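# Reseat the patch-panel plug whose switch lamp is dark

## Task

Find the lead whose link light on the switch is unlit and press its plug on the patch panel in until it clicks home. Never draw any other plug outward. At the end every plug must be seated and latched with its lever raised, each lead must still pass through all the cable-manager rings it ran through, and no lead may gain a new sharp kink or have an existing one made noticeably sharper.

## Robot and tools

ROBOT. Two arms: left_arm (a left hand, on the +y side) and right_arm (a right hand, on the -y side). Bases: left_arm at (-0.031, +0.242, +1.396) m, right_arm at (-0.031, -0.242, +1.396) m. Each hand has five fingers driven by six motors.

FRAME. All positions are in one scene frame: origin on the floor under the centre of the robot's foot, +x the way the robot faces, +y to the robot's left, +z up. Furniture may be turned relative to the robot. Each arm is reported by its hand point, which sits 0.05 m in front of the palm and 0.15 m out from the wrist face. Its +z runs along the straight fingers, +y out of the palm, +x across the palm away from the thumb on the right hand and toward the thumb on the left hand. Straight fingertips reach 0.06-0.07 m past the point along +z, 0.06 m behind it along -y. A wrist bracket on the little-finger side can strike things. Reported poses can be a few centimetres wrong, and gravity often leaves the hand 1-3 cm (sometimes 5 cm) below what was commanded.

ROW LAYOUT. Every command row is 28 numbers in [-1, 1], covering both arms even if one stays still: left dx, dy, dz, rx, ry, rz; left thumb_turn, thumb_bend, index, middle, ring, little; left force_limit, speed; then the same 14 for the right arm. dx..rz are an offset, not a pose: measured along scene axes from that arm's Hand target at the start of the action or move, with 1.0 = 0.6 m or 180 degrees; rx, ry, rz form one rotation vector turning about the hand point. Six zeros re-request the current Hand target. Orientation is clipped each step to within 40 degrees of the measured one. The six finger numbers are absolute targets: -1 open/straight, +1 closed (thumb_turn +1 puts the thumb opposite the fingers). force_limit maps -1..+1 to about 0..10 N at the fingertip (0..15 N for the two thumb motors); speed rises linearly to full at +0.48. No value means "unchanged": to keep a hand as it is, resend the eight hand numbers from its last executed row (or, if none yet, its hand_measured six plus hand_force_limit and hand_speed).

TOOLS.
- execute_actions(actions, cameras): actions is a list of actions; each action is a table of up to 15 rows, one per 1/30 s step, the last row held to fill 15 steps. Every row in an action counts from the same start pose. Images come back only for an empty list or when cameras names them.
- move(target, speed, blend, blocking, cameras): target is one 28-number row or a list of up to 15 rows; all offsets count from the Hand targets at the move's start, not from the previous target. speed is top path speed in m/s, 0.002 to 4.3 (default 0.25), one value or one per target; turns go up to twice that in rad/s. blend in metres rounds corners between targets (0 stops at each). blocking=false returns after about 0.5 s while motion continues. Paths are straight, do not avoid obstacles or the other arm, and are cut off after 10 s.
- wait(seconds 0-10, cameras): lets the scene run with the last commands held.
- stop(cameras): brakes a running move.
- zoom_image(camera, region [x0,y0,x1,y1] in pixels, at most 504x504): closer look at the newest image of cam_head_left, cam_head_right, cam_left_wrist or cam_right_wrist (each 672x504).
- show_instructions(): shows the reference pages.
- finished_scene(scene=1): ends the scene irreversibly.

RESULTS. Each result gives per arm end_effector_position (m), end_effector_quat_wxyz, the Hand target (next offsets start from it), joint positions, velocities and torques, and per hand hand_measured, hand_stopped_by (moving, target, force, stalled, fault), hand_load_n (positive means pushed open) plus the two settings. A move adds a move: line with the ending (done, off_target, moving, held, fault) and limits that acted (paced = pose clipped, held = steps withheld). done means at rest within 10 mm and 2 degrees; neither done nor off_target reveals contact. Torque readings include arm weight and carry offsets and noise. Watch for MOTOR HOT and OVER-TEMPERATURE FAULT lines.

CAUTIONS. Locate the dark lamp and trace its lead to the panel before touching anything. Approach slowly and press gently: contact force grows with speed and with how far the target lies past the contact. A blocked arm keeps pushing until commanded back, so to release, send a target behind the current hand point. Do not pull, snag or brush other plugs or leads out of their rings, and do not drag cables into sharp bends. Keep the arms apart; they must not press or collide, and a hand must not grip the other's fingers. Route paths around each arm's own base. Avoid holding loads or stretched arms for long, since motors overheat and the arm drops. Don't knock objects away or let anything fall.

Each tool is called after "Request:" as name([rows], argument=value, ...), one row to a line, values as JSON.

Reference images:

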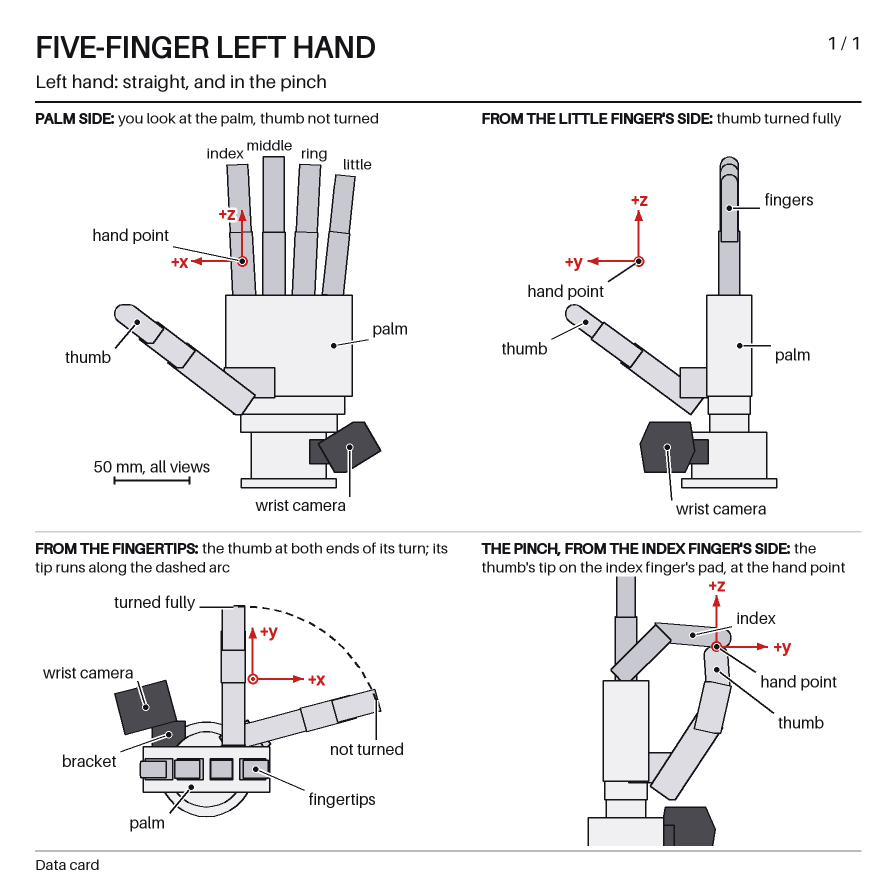

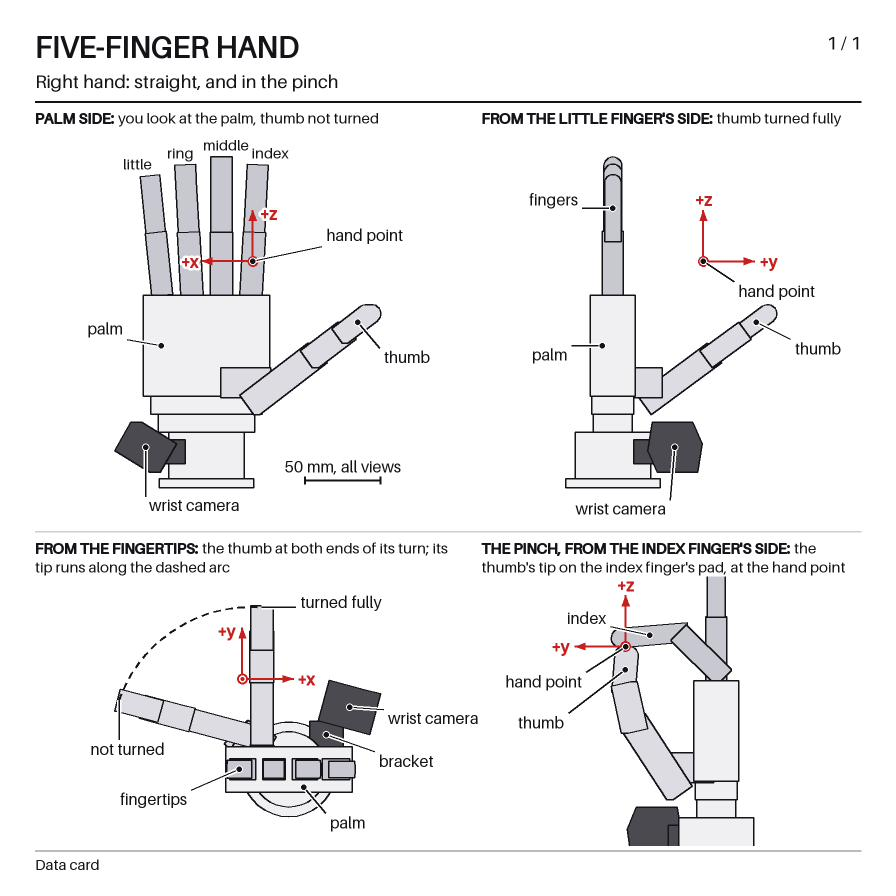

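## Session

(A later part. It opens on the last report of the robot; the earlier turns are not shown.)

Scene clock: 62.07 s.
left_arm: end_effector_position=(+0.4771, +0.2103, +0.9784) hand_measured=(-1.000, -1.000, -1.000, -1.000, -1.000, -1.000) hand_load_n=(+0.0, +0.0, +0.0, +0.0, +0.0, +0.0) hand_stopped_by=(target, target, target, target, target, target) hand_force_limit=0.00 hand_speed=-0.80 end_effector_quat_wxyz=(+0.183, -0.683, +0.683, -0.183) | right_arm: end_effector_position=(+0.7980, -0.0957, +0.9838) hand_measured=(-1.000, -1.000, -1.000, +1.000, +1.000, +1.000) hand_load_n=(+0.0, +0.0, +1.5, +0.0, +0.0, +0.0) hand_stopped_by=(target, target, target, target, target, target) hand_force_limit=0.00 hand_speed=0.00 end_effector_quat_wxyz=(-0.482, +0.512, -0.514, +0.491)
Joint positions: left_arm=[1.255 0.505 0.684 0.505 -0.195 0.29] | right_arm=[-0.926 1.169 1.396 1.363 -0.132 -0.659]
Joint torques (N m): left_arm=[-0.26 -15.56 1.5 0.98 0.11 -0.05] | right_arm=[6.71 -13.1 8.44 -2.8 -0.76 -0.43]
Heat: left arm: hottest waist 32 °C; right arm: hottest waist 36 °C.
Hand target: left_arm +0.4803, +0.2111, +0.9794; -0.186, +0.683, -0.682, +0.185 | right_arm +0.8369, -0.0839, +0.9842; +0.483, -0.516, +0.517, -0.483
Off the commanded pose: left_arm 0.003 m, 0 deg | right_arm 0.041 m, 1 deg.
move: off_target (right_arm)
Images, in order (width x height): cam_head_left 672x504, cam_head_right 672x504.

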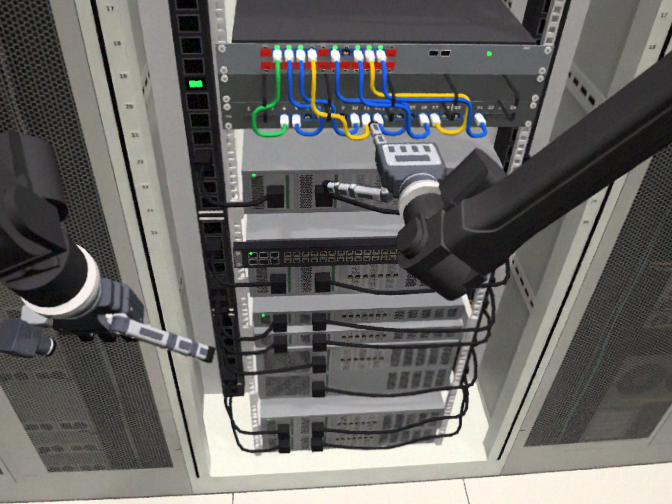

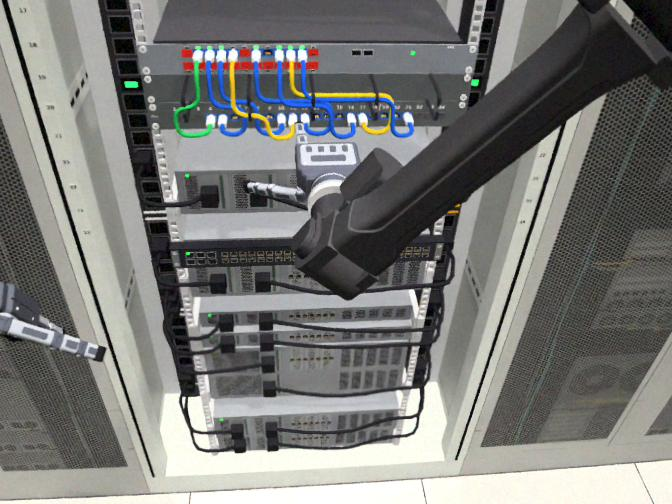

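Request:
move(target=[0,0,0,0,0,0,-1,-1,-1,-1,-1,-1,0,-0.8,0.02,-0.01,0,0,0,0,-1,-1,-1,1,1,1,0,0], speed=0.04)

Request:
move(target=[0,0,0,0,0,0,-1,-1,-1,-1,-1,-1,0,-0.8,0.016,0,0,0,0,0,-1,-1,-1,1,1,1,0,0], speed=0.04, cameras=["cam_head_left","cam_head_right"])

Request:
zoom_image(camera="cam_head_left", region=[340, 105, 400, 150])

Request:
zoom_image(camera="cam_head_right", region=[265, 105, 325, 150])

Request:
zoom_image(camera="cam_head_left", region=[250, 35, 400, 85])

Scene clock: 63.30 s.
left_arm: end_effector_position=(+0.4771, +0.2103, +0.9784) hand_measured=(-1.000, -1.000, -1.000, -1.000, -1.000, -1.000) hand_load_n=(+0.0, -0.5, +0.0, +0.0, +0.0, +0.0) hand_stopped_by=(target, target, target, target, target, target) hand_force_limit=0.00 hand_speed=-0.80 end_effector_quat_wxyz=(+0.183, -0.683, +0.683, -0.183) | right_arm: end_effector_position=(+0.7983, -0.0958, +0.9838) hand_measured=(-1.000, -1.000, -1.000, +1.000, +1.000, +1.000) hand_load_n=(+0.0, +0.0, +1.5, +0.0, +0.0, +0.0) hand_stopped_by=(target, target, target, target, target, target) hand_force_limit=0.00 hand_speed=0.00 end_effector_quat_wxyz=(-0.482, +0.513, -0.514, +0.490)
Joint positions: left_arm=[1.255 0.505 0.684 0.505 -0.195 0.29] | right_arm=[-0.926 1.167 1.396 1.359 -0.132 -0.66]
Joint torques (N m): left_arm=[-0.38 -15.5 1.48 0.98 0.14 -0.03] | right_arm=[5.83 -13.63 9.77 -3.7 -0.76 -0.35]
Heat: left arm: hottest waist 32 °C; right arm: hottest waist 36 °C.
Hand target: left_arm +0.4803, +0.2111, +0.9794; -0.186, +0.683, -0.682, +0.185 | right_arm +0.8489, -0.0899, +0.9842; +0.483, -0.516, +0.517, -0.483
Off the commanded pose: left_arm 0.003 m, 0 deg | right_arm 0.051 m, 1 deg.
move: off_target (right_arm)

Scene clock: 64.03 s.
left_arm: end_effector_position=(+0.4771, +0.2103, +0.9784) hand_measured=(-1.000, -1.000, -1.000, -1.000, -1.000, -1.000) hand_load_n=(+0.0, +0.0, +0.0, +0.0, +0.0, +0.0) hand_stopped_by=(target, target, target, target, target, target) hand_force_limit=0.00 hand_speed=-0.80 end_effector_quat_wxyz=(+0.183, -0.683, +0.683, -0.183) | right_arm: end_effector_position=(+0.7986, -0.0958, +0.9839) hand_measured=(-1.000, -1.000, -1.000, +1.000, +1.000, +1.000) hand_load_n=(+0.0, +0.0, +2.0, +0.0, +0.0, +0.0) hand_stopped_by=(target, target, target, target, target, target) hand_force_limit=0.00 hand_speed=0.00 end_effector_quat_wxyz=(-0.482, +0.513, -0.515, +0.489)
Joint positions: left_arm=[1.255 0.505 0.684 0.505 -0.195 0.29] | right_arm=[-0.926 1.166 1.396 1.356 -0.132 -0.658]
Joint torques (N m): left_arm=[-0.56 -15.15 1.43 1.02 0.14 -0.05] | right_arm=[6.07 -13.57 10.99 -4.14 -0.76 -0.41]
Heat: left arm: hottest waist 32 °C; right arm: hottest waist 36 °C.
Hand target: left_arm +0.4803, +0.2111, +0.9794; -0.186, +0.683, -0.682, +0.185 | right_arm +0.8586, -0.0900, +0.9842; +0.483, -0.516, +0.517, -0.483
Off the commanded pose: left_arm 0.003 m, 0 deg | right_arm 0.060 m, 1 deg.
move: off_target (right_arm)
Images, in order (width x height): cam_head_left 672x504, cam_head_right 672x504.

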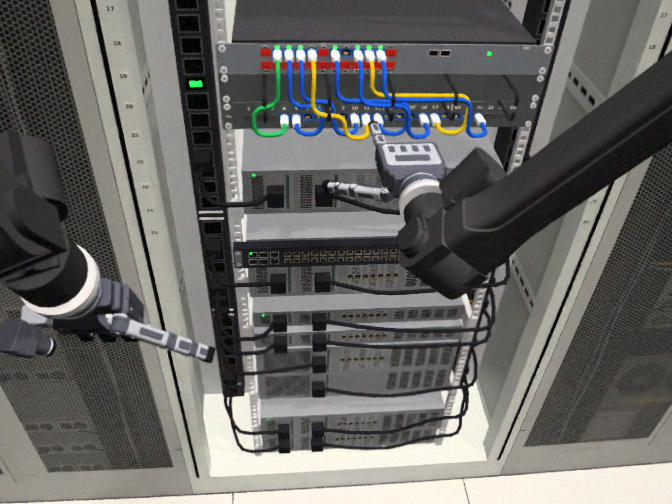

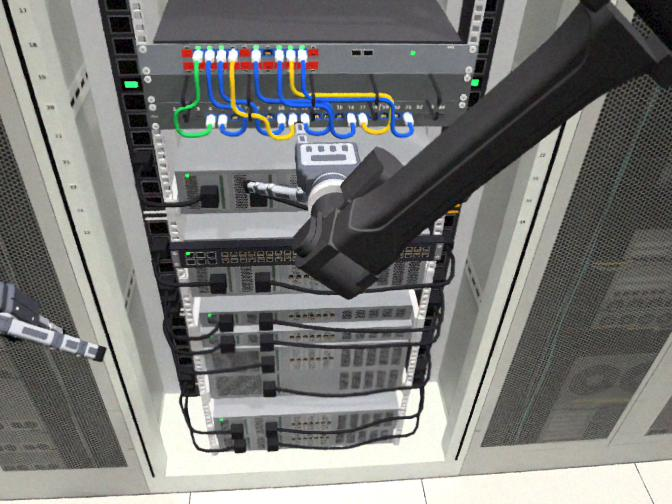

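Scaled by 8.400 from the camera's 672x504 image, which has a finer 960x720 frame.

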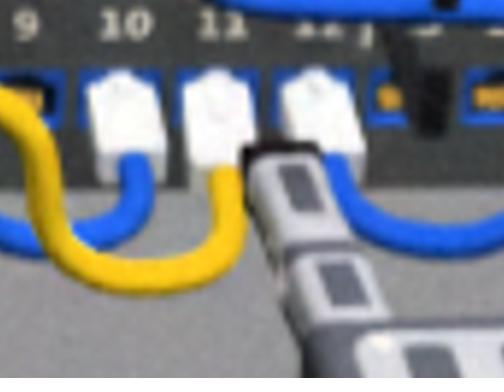

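Scaled by 8.400 from the camera's 672x504 image, which has a finer 960x720 frame.

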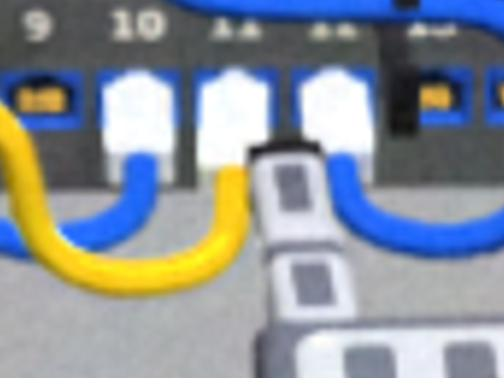

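Scaled by 3.360 from the camera's 672x504 image, which has a finer 960x720 frame.

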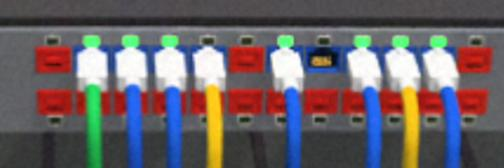

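Request:
move(target=[0,0,0,0,0,0,-1,-1,-1,-1,-1,-1,0,-0.8,-0.02,0,0,0,-0.03,0,-1,-1,-1,1,1,1,0,0], speed=0.04, cameras=["cam_head_left","cam_head_right"])

Request:
zoom_image(camera="cam_head_left", region=[340, 105, 400, 150])

Request:
zoom_image(camera="cam_head_right", region=[265, 105, 325, 150])

Scene clock: 66.10 s.
left_arm: end_effector_position=(+0.4771, +0.2103, +0.9784) hand_measured=(-1.000, -1.000, -1.000, -1.000, -1.000, -1.000) hand_load_n=(+0.0, +0.0, +0.0, +0.0, +0.0, +0.0) hand_stopped_by=(target, target, target, target, target, target) hand_force_limit=0.00 hand_speed=-0.80 end_effector_quat_wxyz=(+0.183, -0.683, +0.683, -0.183) | right_arm: end_effector_position=(+0.8007, -0.0952, +0.9824) hand_measured=(-1.000, -1.000, -1.000, +1.000, +1.000, +1.000) hand_load_n=(+0.0, +0.0, +1.0, +0.0, +0.0, +0.0) hand_stopped_by=(target, target, target, target, target, target) hand_force_limit=0.00 hand_speed=0.00 end_effector_quat_wxyz=(-0.493, +0.501, -0.506, +0.500)
Joint positions: left_arm=[1.255 0.505 0.684 0.505 -0.195 0.29] | right_arm=[-0.943 1.195 1.421 1.4 -0.155 -0.634]
Joint torques (N m): left_arm=[-0.26 -15.44 1.44 1.2 0.08 -0.04] | right_arm=[4.42 -12.16 9.98 -1.24 -1.99 -0.15]
Heat: left arm: hottest waist 32 °C; right arm: hottest elbow 37 °C.
Hand target: left_arm +0.4803, +0.2111, +0.9794; -0.186, +0.683, -0.682, +0.185 | right_arm +0.8465, -0.0899, +0.9842; +0.507, -0.493, +0.494, -0.507
Off the commanded pose: left_arm 0.003 m, 0 deg | right_arm 0.046 m, 2 deg.
move: off_target (right_arm)
Images, in order (width x height): cam_head_left 672x504, cam_head_right 672x504.

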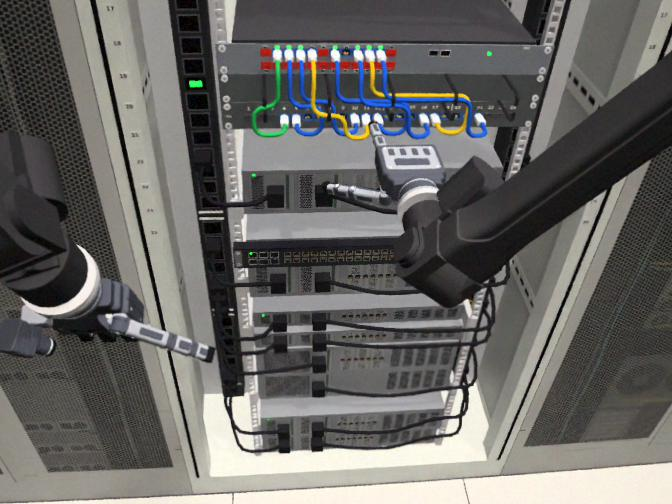

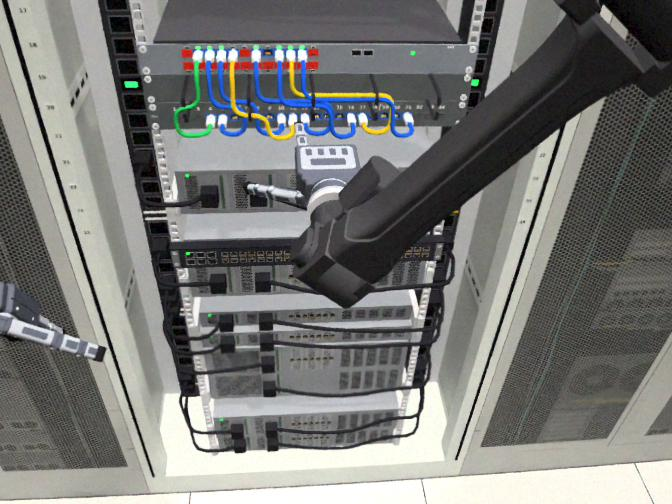

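Scaled by 8.400 from the camera's 672x504 image, which has a finer 960x720 frame.

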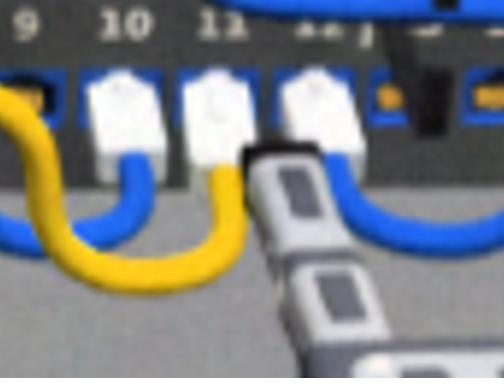

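Scaled by 8.400 from the camera's 672x504 image, which has a finer 960x720 frame.

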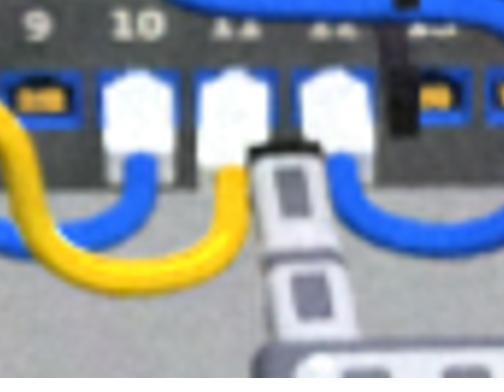

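Request:
move(target=[0.3,-0.235,0.318,-0.0366,-0.18,-0.1238,-1,-1,-1,-1,-1,-1,0,-0.8,-0.06,0,0,0,0,0,-1,-1,-1,1,1,1,0,0], speed=0.2, cameras=["all"])

Scene clock: 69.70 s.
left_arm: end_effector_position=(+0.6574, +0.0701, +1.1690) hand_measured=(-1.000, -1.000, -1.000, -1.000, -1.000, -1.000) hand_load_n=(+0.0, +0.0, +0.0, +0.0, +0.0, +0.0) hand_stopped_by=(target, target, target, target, target, target) hand_force_limit=0.00 hand_speed=-0.80 end_effector_quat_wxyz=(+0.286, -0.472, +0.709, -0.439) | right_arm: end_effector_position=(+0.7997, -0.0960, +0.9831) hand_measured=(-1.000, -1.000, -1.000, +1.000, +1.000, +1.000) hand_load_n=(+0.0, +0.0, -1.0, +0.0, +0.5, +0.0) hand_stopped_by=(target, target, target, target, target, target) hand_force_limit=0.00 hand_speed=0.00 end_effector_quat_wxyz=(-0.493, +0.497, -0.503, +0.506)
Joint positions: left_arm=[0.024 0.575 0.846 0.812 -0.326 1.617] | right_arm=[-0.945 1.201 1.421 1.419 -0.157 -0.633]
Joint torques (N m): left_arm=[-0.73 -0.67 -0.92 0.16 0.65 0.1] | right_arm=[3.25 -12.86 4.52 1.42 -1.88 0.04]
Heat: left arm: hottest waist 32 °C; right arm: hottest elbow 37 °C.
Hand target: left_arm +0.6602, +0.0701, +1.1702; +0.290, -0.471, +0.709, -0.437 | right_arm +0.8105, -0.0899, +0.9843; +0.507, -0.493, +0.494, -0.507
Off the commanded pose: left_arm 0.003 m, 0 deg | right_arm 0.012 m, 2 deg.
move: off_target (right_arm)

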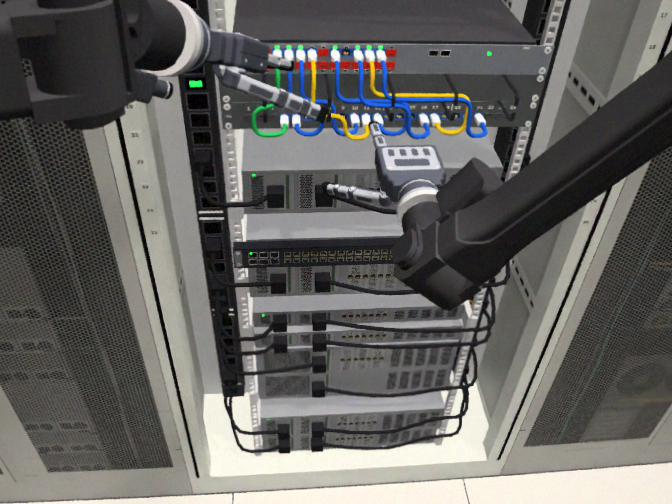

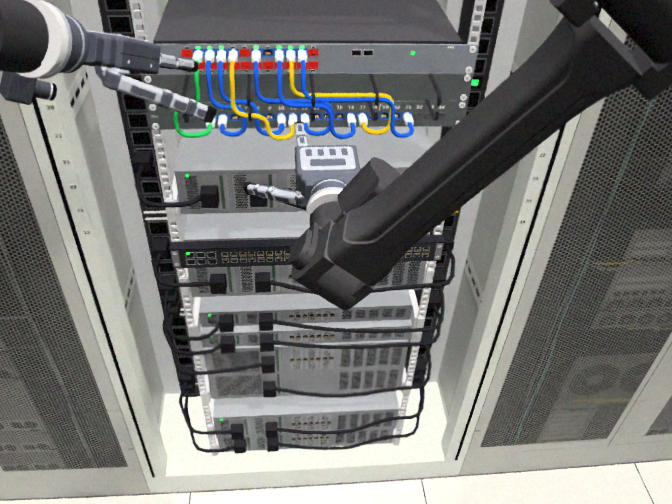

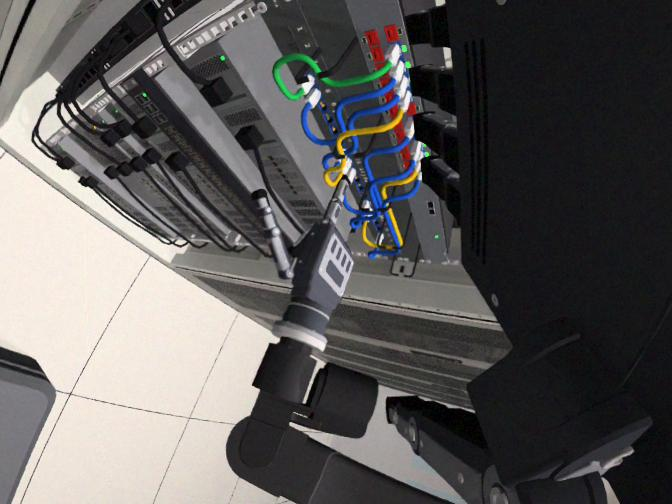

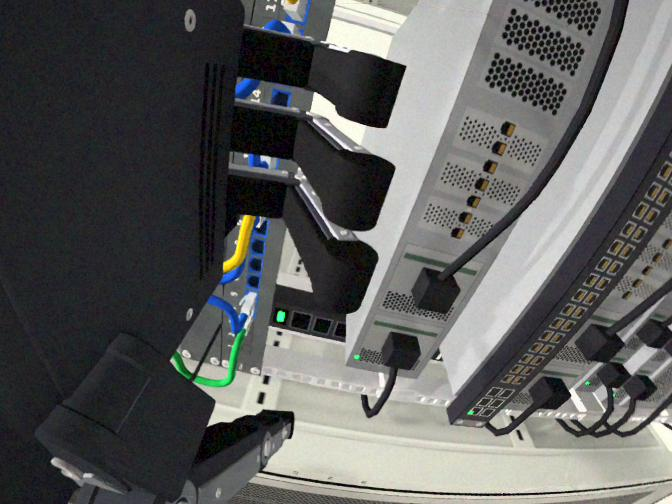

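Excellent view from the left wrist camera. Zoom.

Request:
zoom_image(camera="cam_left_wrist", region=[290, 130, 390, 230])

Scaled by 5.040 from the camera's 672x504 image, which has a finer 960x720 frame.

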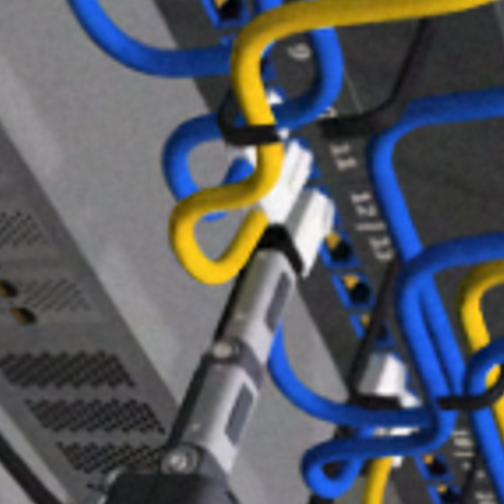

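Request:
move(target=[0.076,-0.053,-0.0366,0,0,0,-1,-1,-1,-1,-1,-1,0,-0.8,0,0,0,0,0,0,-1,-1,-1,1,1,1,0,0], speed=0.08, cameras=["cam_left_wrist","cam_head_left"])

Request:
zoom_image(camera="cam_left_wrist", region=[290, 120, 390, 220])

Scene clock: 71.50 s.
left_arm: end_effector_position=(+0.7064, +0.0421, +1.1504) hand_measured=(-1.000, -1.000, -1.000, -1.000, -1.000, -1.000) hand_load_n=(+0.0, +0.0, +0.0, +0.0, -0.5, +0.0) hand_stopped_by=(target, target, target, target, target, target) hand_force_limit=0.00 hand_speed=-0.80 end_effector_quat_wxyz=(+0.295, -0.472, +0.708, -0.435) | right_arm: end_effector_position=(+0.7997, -0.0960, +0.9831) hand_measured=(-1.000, -1.000, -1.000, +1.000, +1.000, +1.000) hand_load_n=(+0.0, +0.0, -1.0, +0.0, +0.0, +0.0) hand_stopped_by=(target, target, target, target, target, target) hand_force_limit=0.00 hand_speed=0.00 end_effector_quat_wxyz=(-0.493, +0.497, -0.503, +0.506)
Joint positions: left_arm=[0.086 0.714 1.01 0.787 -0.293 1.572] | right_arm=[-0.945 1.201 1.421 1.419 -0.157 -0.633]
Joint torques (N m): left_arm=[-0.97 -2.08 -0.64 -0.77 0.88 -0.15] | right_arm=[3.37 -12.92 4.55 1.4 -1.88 0.03]
Heat: left arm: hottest waist 32 °C; right arm: hottest elbow 37 °C.
Hand target: left_arm +0.7058, +0.0384, +1.1482; +0.290, -0.472, +0.709, -0.437 | right_arm +0.8105, -0.0899, +0.9843; +0.507, -0.493, +0.494, -0.507
Off the commanded pose: left_arm 0.004 m, 1 deg | right_arm 0.012 m, 2 deg.
move: off_target (right_arm)
Images, in order (width x height): cam_head_left 672x504, cam_left_wrist 672x504.

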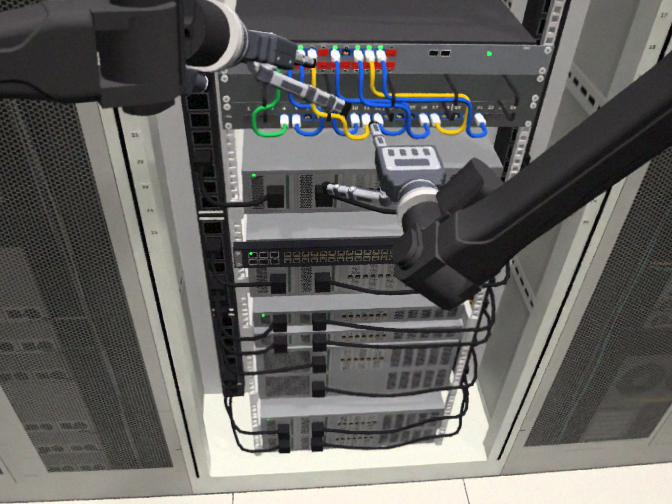

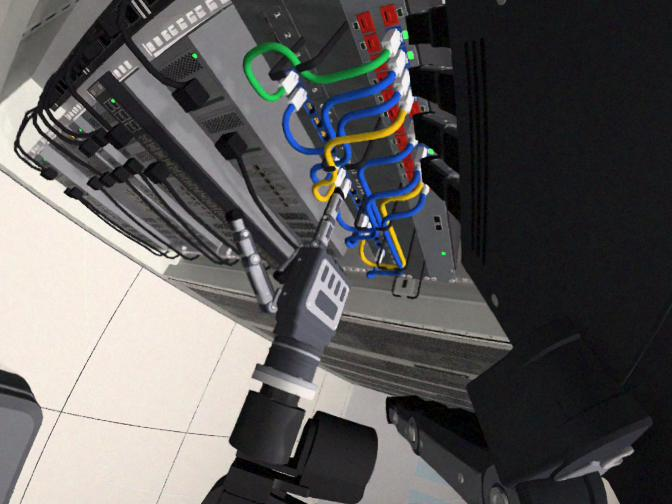

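Scaled by 5.040 from the camera's 672x504 image, which has a finer 960x720 frame.

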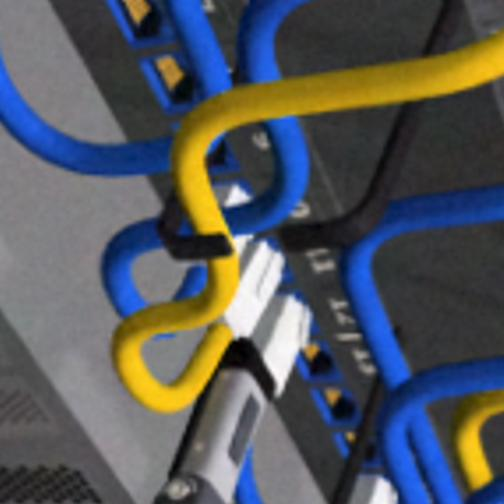

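Request:
execute_actions(actions=[], cameras=["all"])

Scene clock: 72.17 s.
left_arm: end_effector_position=(+0.7064, +0.0421, +1.1504) hand_measured=(-1.000, -1.000, -1.000, -1.000, -1.000, -1.000) hand_load_n=(-0.5, -0.5, +0.0, +0.0, +0.0, +0.0) hand_stopped_by=(target, target, target, target, target, target) hand_force_limit=0.00 hand_speed=-0.80 end_effector_quat_wxyz=(+0.295, -0.472, +0.708, -0.435) | right_arm: end_effector_position=(+0.7997, -0.0960, +0.9831) hand_measured=(-1.000, -1.000, -1.000, +1.000, +1.000, +1.000) hand_load_n=(+0.0, +0.0, -1.0, +0.0, +0.0, +0.0) hand_stopped_by=(target, target, target, target, target, target) hand_force_limit=0.00 hand_speed=0.00 end_effector_quat_wxyz=(-0.493, +0.497, -0.503, +0.506)
Joint positions: left_arm=[0.086 0.714 1.01 0.787 -0.293 1.571] | right_arm=[-0.945 1.201 1.421 1.419 -0.157 -0.633]
Joint velocities: within noise
Joint torques (N m): left_arm=[-0.62 -2.61 -0.54 -0.81 0.86 -0.16] | right_arm=[3.25 -12.75 4.51 1.32 -1.89 0.03]
Heat: left arm: hottest waist 32 °C; right arm: hottest elbow 37 °C.
Hand target: left_arm +0.7058, +0.0384, +1.1482; +0.290, -0.471, +0.709, -0.437 | right_arm +0.8105, -0.0899, +0.9843; +0.507, -0.493, +0.494, -0.507
Off the commanded pose: left_arm 0.004 m, 1 deg | right_arm 0.012 m, 2 deg.

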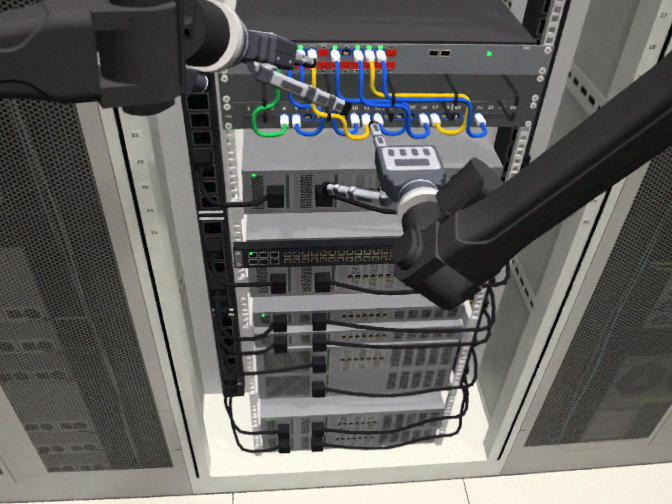

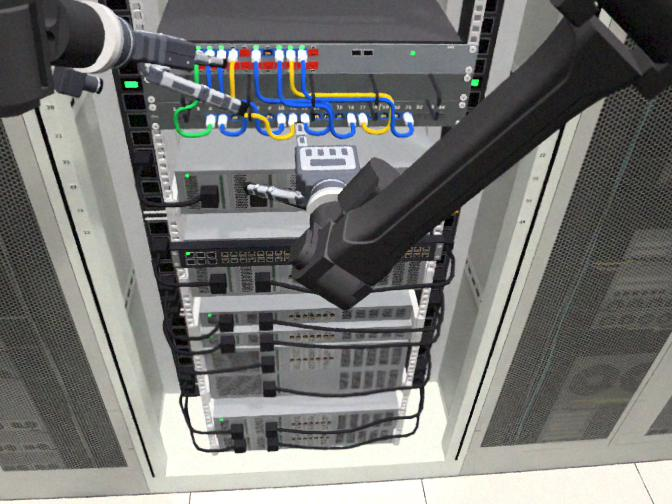

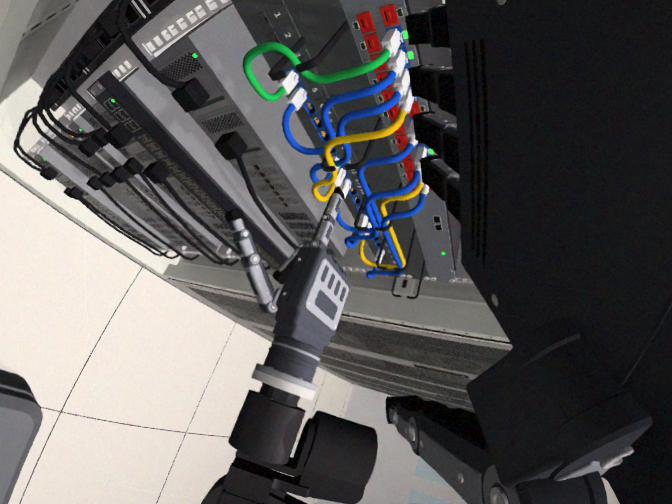

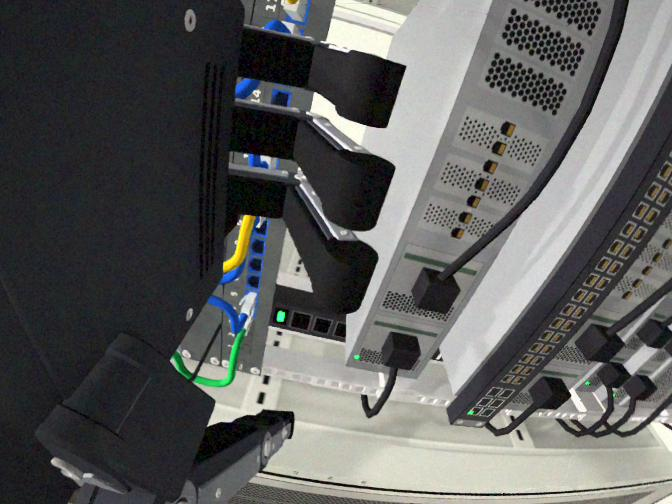

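Request:
zoom_image(camera="cam_left_wrist", region=[310, 150, 370, 210])

Request:
zoom_image(camera="cam_head_left", region=[340, 90, 410, 150])

Request:
zoom_image(camera="cam_head_right", region=[265, 90, 335, 150])

Scaled by 8.400 from the camera's 672x504 image, which has a finer 960x720 frame.

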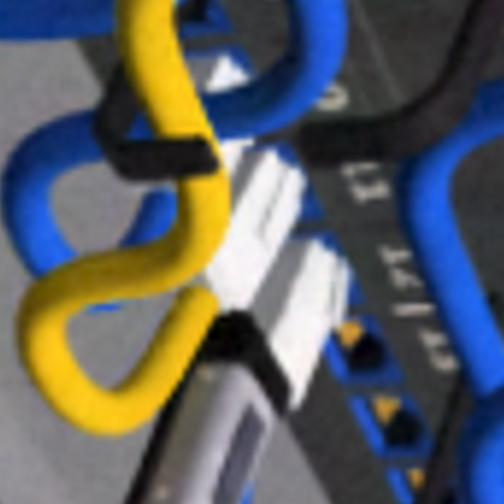

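Scaled by 7.200 from the camera's 672x504 image, which has a finer 960x720 frame.

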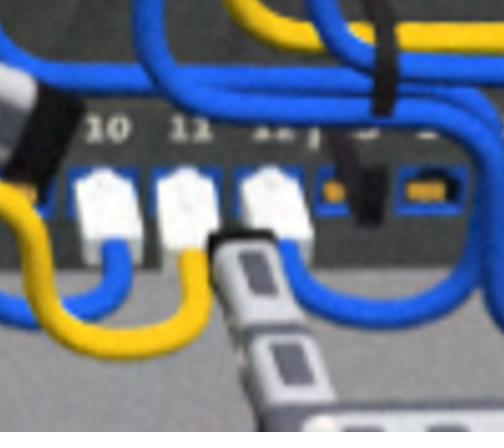

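Scaled by 7.200 from the camera's 672x504 image, which has a finer 960x720 frame.

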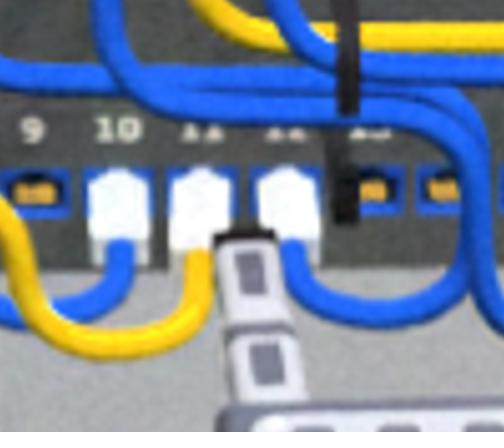

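Request:
move([
  [0,0,0,0,0,0,-1,-1,-1,-1,-1,-1,0,-0.8,-0.0542,0,-0.012,0,0,0,-1,-1,-1,1,1,1,0,0],
  [0,0,0,0,0,0,-1,-1,-1,-1,-1,-1,0,-0.8,-0.0542,0.0195,-0.012,0,0,0,-1,-1,-1,1,1,1,0,0],
], speed=0.05, cameras=["cam_head_left","cam_head_right","cam_left_wrist"])

Request:
zoom_image(camera="cam_head_left", region=[340, 90, 410, 150])

Request:
zoom_image(camera="cam_left_wrist", region=[310, 150, 370, 210])

Scene clock: 74.97 s.
left_arm: end_effector_position=(+0.7064, +0.0421, +1.1504) hand_measured=(-1.000, -1.000, -1.000, -1.000, -1.000, -1.000) hand_load_n=(-0.5, +0.0, +0.0, +0.0, +0.0, +0.5) hand_stopped_by=(target, target, target, target, target, target) hand_force_limit=0.00 hand_speed=-0.80 end_effector_quat_wxyz=(+0.295, -0.472, +0.708, -0.435) | right_arm: end_effector_position=(+0.7842, -0.0876, +0.9839) hand_measured=(-1.000, -1.000, -1.000, +1.000, +1.000, +1.000) hand_load_n=(+0.0, +0.0, +0.0, +0.0, +0.0, +0.0) hand_stopped_by=(target, target, target, target, target, target) hand_force_limit=0.00 hand_speed=0.00 end_effector_quat_wxyz=(-0.507, +0.491, -0.494, +0.508)
Joint positions: left_arm=[0.086 0.714 1.01 0.787 -0.293 1.571] | right_arm=[-0.951 1.219 1.392 1.485 -0.186 -0.615]
Joint torques (N m): left_arm=[-1.08 -2.14 -0.58 -0.81 0.9 -0.15] | right_arm=[3.84 -12.22 1.72 2.26 -0.7 -0.13]
Heat: left arm: hottest waist 32 °C; right arm: hottest elbow 37 °C.
Hand target: left_arm +0.7058, +0.0384, +1.1482; +0.290, -0.471, +0.709, -0.437 | right_arm +0.7780, -0.0781, +0.9769; +0.507, -0.493, +0.494, -0.507
Off the commanded pose: left_arm 0.004 m, 1 deg | right_arm 0.013 m, 0 deg.
move: off_target (right_arm)
Images, in order (width x height): cam_head_left 672x504, cam_head_right 672x504, cam_left_wrist 672x504.

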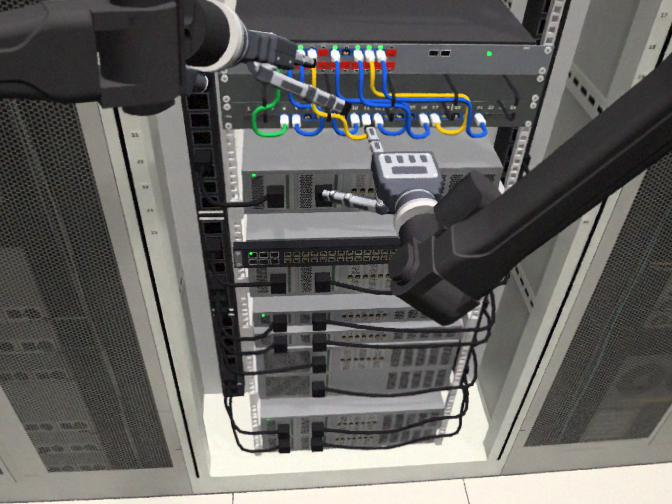

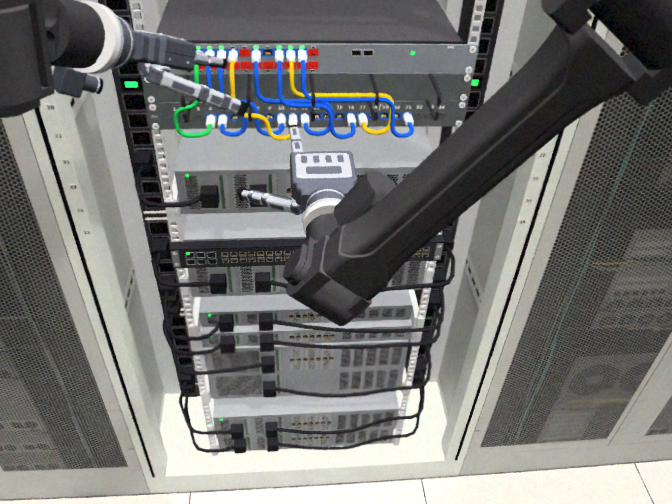

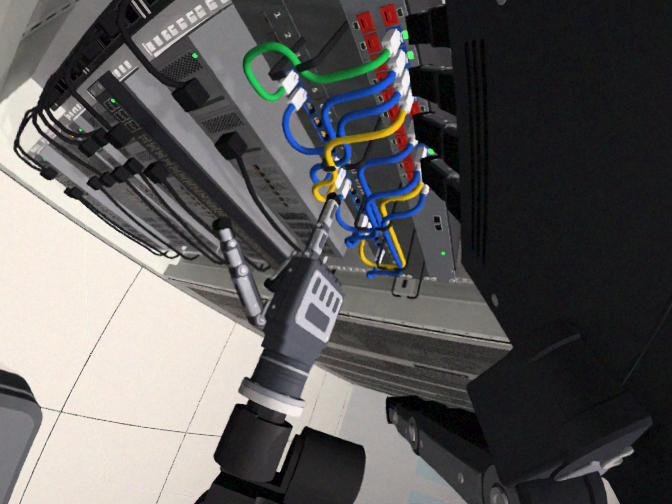

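Scaled by 7.200 from the camera's 672x504 image, which has a finer 960x720 frame.

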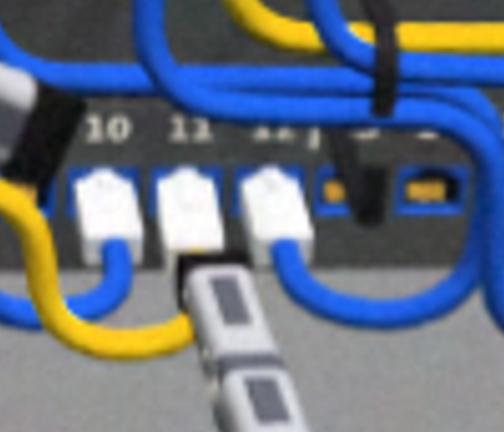

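Scaled by 8.400 from the camera's 672x504 image, which has a finer 960x720 frame.

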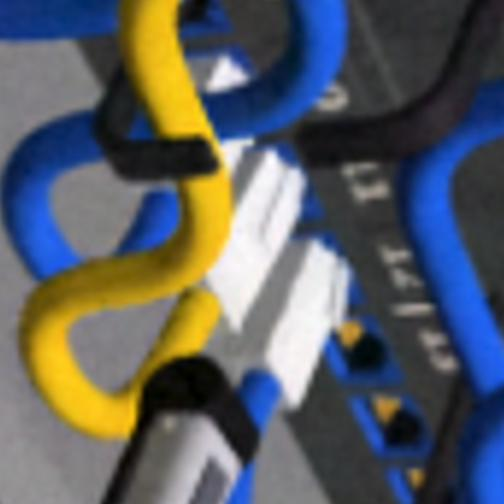

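Request:
move([
  [0,0,0,0,0,0,-1,-1,-1,-1,-1,-1,0,-0.8,0.0,-0.017,0,0,0,0,-1,-1,-1,1,1,1,0,0],
  [0,0,0,0,0,0,-1,-1,-1,-1,-1,-1,0,-0.8,0.045,-0.012,0,0,0,0,-1,-1,-1,1,1,1,0,0],
], speed=0.05, cameras=["cam_head_left","cam_head_right","cam_left_wrist"])

Request:
zoom_image(camera="cam_head_left", region=[340, 90, 410, 150])

Request:
zoom_image(camera="cam_left_wrist", region=[310, 150, 370, 210])

Scene clock: 76.97 s.
left_arm: end_effector_position=(+0.7064, +0.0421, +1.1504) hand_measured=(-1.000, -1.000, -1.000, -1.000, -1.000, -1.000) hand_load_n=(+0.0, +0.0, +0.0, +0.0, +0.0, +0.0) hand_stopped_by=(target, target, target, target, target, target) hand_force_limit=0.00 hand_speed=-0.80 end_effector_quat_wxyz=(+0.295, -0.472, +0.708, -0.435) | right_arm: end_effector_position=(+0.8062, -0.0934, +0.9858) hand_measured=(-1.000, -1.000, -1.000, +1.000, +1.000, +1.000) hand_load_n=(-0.5, +0.0, +0.0, +0.0, +0.0, +0.0) hand_stopped_by=(target, target, target, target, target, target) hand_force_limit=0.00 hand_speed=0.00 end_effector_quat_wxyz=(-0.507, +0.488, -0.494, +0.510)
Joint positions: left_arm=[0.086 0.714 1.01 0.787 -0.293 1.571] | right_arm=[-0.951 1.219 1.45 1.434 -0.186 -0.613]
Joint torques (N m): left_arm=[-1.44 -2.43 -0.65 -0.77 0.93 -0.17] | right_arm=[3.55 -12.81 2.96 1.47 -0.69 -0.11]
Heat: left arm: hottest waist 32 °C; right arm: hottest elbow 37 °C.
Hand target: left_arm +0.7058, +0.0384, +1.1482; +0.290, -0.471, +0.709, -0.437 | right_arm +0.8050, -0.0853, +0.9769; +0.507, -0.493, +0.494, -0.507
Off the commanded pose: left_arm 0.004 m, 1 deg | right_arm 0.012 m, 1 deg.
move: off_target (right_arm)
Images, in order (width x height): cam_head_left 672x504, cam_head_right 672x504, cam_left_wrist 672x504.

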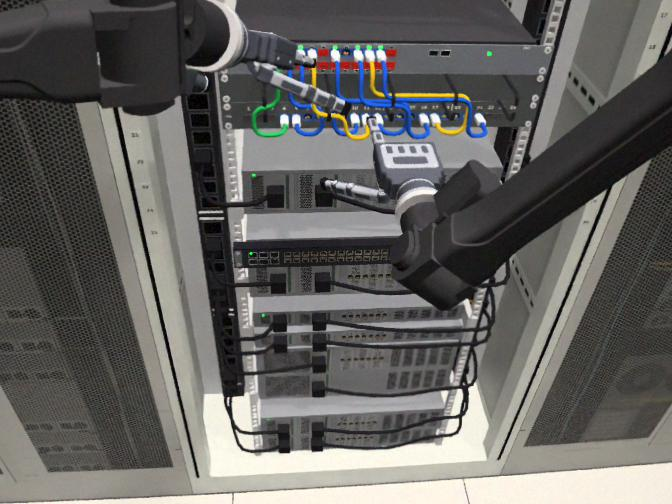

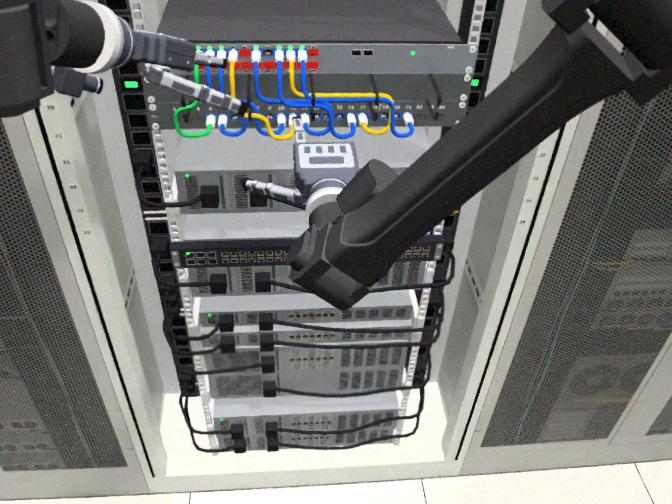

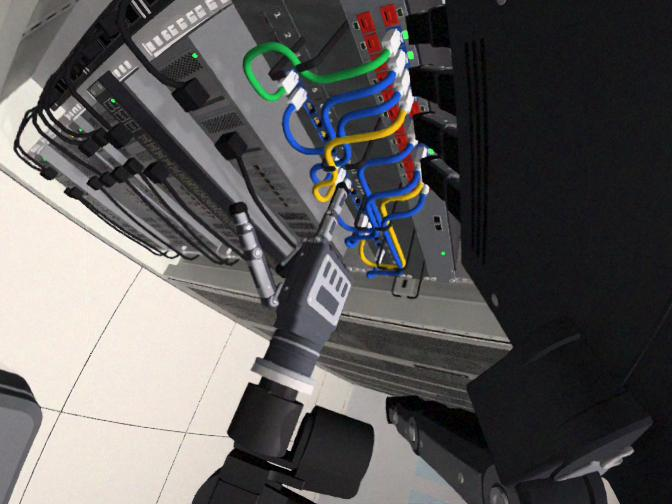

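Scaled by 7.200 from the camera's 672x504 image, which has a finer 960x720 frame.

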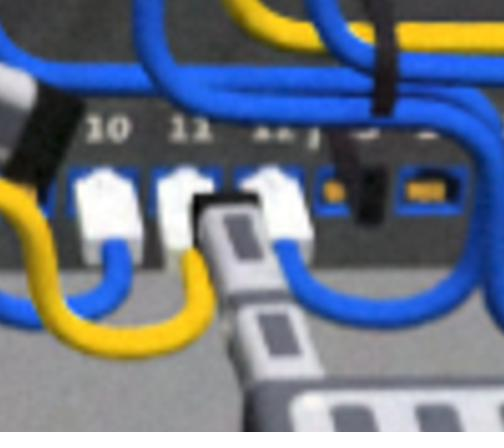

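Scaled by 8.400 from the camera's 672x504 image, which has a finer 960x720 frame.

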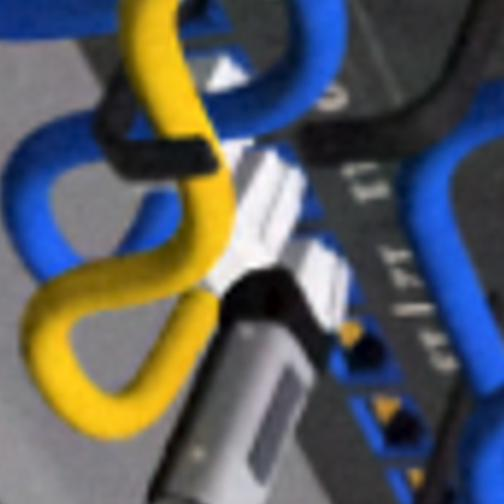

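Request:
move([
  [0,0,0,0,0,0,-1,-1,-1,-1,-1,-1,0,-0.8,-0.048,0,0,0,0,0,-1,-1,-1,1,1,1,0,0],
  [0,0,0,0,0,0,-1,-1,-1,-1,-1,-1,0,-0.8,-0.048,0,-0.015,0,0,0,-1,-1,-1,1,1,1,0,0],
], speed=0.05)

Scene clock: 78.80 s.
left_arm: end_effector_position=(+0.7064, +0.0421, +1.1504) hand_measured=(-1.000, -1.000, -1.000, -1.000, -1.000, -1.000) hand_load_n=(+0.0, -0.5, +0.0, -0.5, +0.0, +0.0) hand_stopped_by=(target, target, target, target, target, target) hand_force_limit=0.00 hand_speed=-0.80 end_effector_quat_wxyz=(+0.295, -0.472, +0.708, -0.435) | right_arm: end_effector_position=(+0.7830, -0.0870, +0.9835) hand_measured=(-1.000, -1.000, -1.000, +1.000, +1.000, +1.000) hand_load_n=(-0.5, +0.0, +0.0, +0.0, +0.0, +0.0) hand_stopped_by=(target, target, target, target, target, target) hand_force_limit=0.00 hand_speed=0.00 end_effector_quat_wxyz=(-0.511, +0.486, -0.497, +0.506)
Joint positions: left_arm=[0.086 0.714 1.01 0.787 -0.293 1.571] | right_arm=[-0.954 1.222 1.392 1.493 -0.186 -0.598]
Joint torques (N m): left_arm=[-0.62 -2.32 -0.64 -0.79 0.92 -0.2] | right_arm=[1.67 -11.75 2.28 2.26 -0.55 0.04]
Heat: left arm: hottest waist 32 °C; right arm: hottest elbow 37 °C.
Hand target: left_arm +0.7058, +0.0384, +1.1482; +0.290, -0.471, +0.709, -0.437 | right_arm +0.7763, -0.0855, +0.9681; +0.507, -0.493, +0.494, -0.507
Off the commanded pose: left_arm 0.004 m, 1 deg | right_arm 0.017 m, 1 deg.
move: off_target (right_arm)

Request:
move([
  [0,0,0,0,0,0,-1,-1,-1,-1,-1,-1,0,-0.8,0,0,-0.018,0,0,0,-1,-1,-1,1,1,1,0,0],
], speed=0.05)

Scene clock: 79.93 s.
left_arm: end_effector_position=(+0.7064, +0.0421, +1.1504) hand_measured=(-1.000, -1.000, -1.000, -1.000, -1.000, -1.000) hand_load_n=(+0.0, +0.0, +0.0, +0.0, -0.5, +0.0) hand_stopped_by=(target, target, target, target, target, target) hand_force_limit=0.00 hand_speed=-0.80 end_effector_quat_wxyz=(+0.295, -0.472, +0.708, -0.435) | right_arm: end_effector_position=(+0.7839, -0.0866, +0.9800) hand_measured=(-1.000, -1.000, -1.000, +1.000, +1.000, +1.000) hand_load_n=(+0.0, +0.0, +0.0, +0.0, +0.0, +0.0) hand_stopped_by=(target, target, target, target, target, target) hand_force_limit=0.00 hand_speed=0.00 end_effector_quat_wxyz=(-0.517, +0.479, -0.496, +0.507)
Joint positions: left_arm=[0.086 0.714 1.01 0.787 -0.293 1.571] | right_arm=[-0.966 1.24 1.41 1.509 -0.193 -0.571]
Joint torques (N m): left_arm=[-0.5 -2.73 -0.51 -0.83 0.92 -0.16] | right_arm=[1.08 -11.69 2.61 1.69 -0.2 -0.04]
Heat: left arm: hottest waist 32 °C; right arm: hottest elbow 37 °C.
Hand target: left_arm +0.7058, +0.0384, +1.1482; +0.290, -0.471, +0.709, -0.437 | right_arm +0.7763, -0.0855, +0.9572; +0.507, -0.493, +0.494, -0.507
Off the commanded pose: left_arm 0.004 m, 1 deg | right_arm 0.024 m, 2 deg.
move: off_target (right_arm)


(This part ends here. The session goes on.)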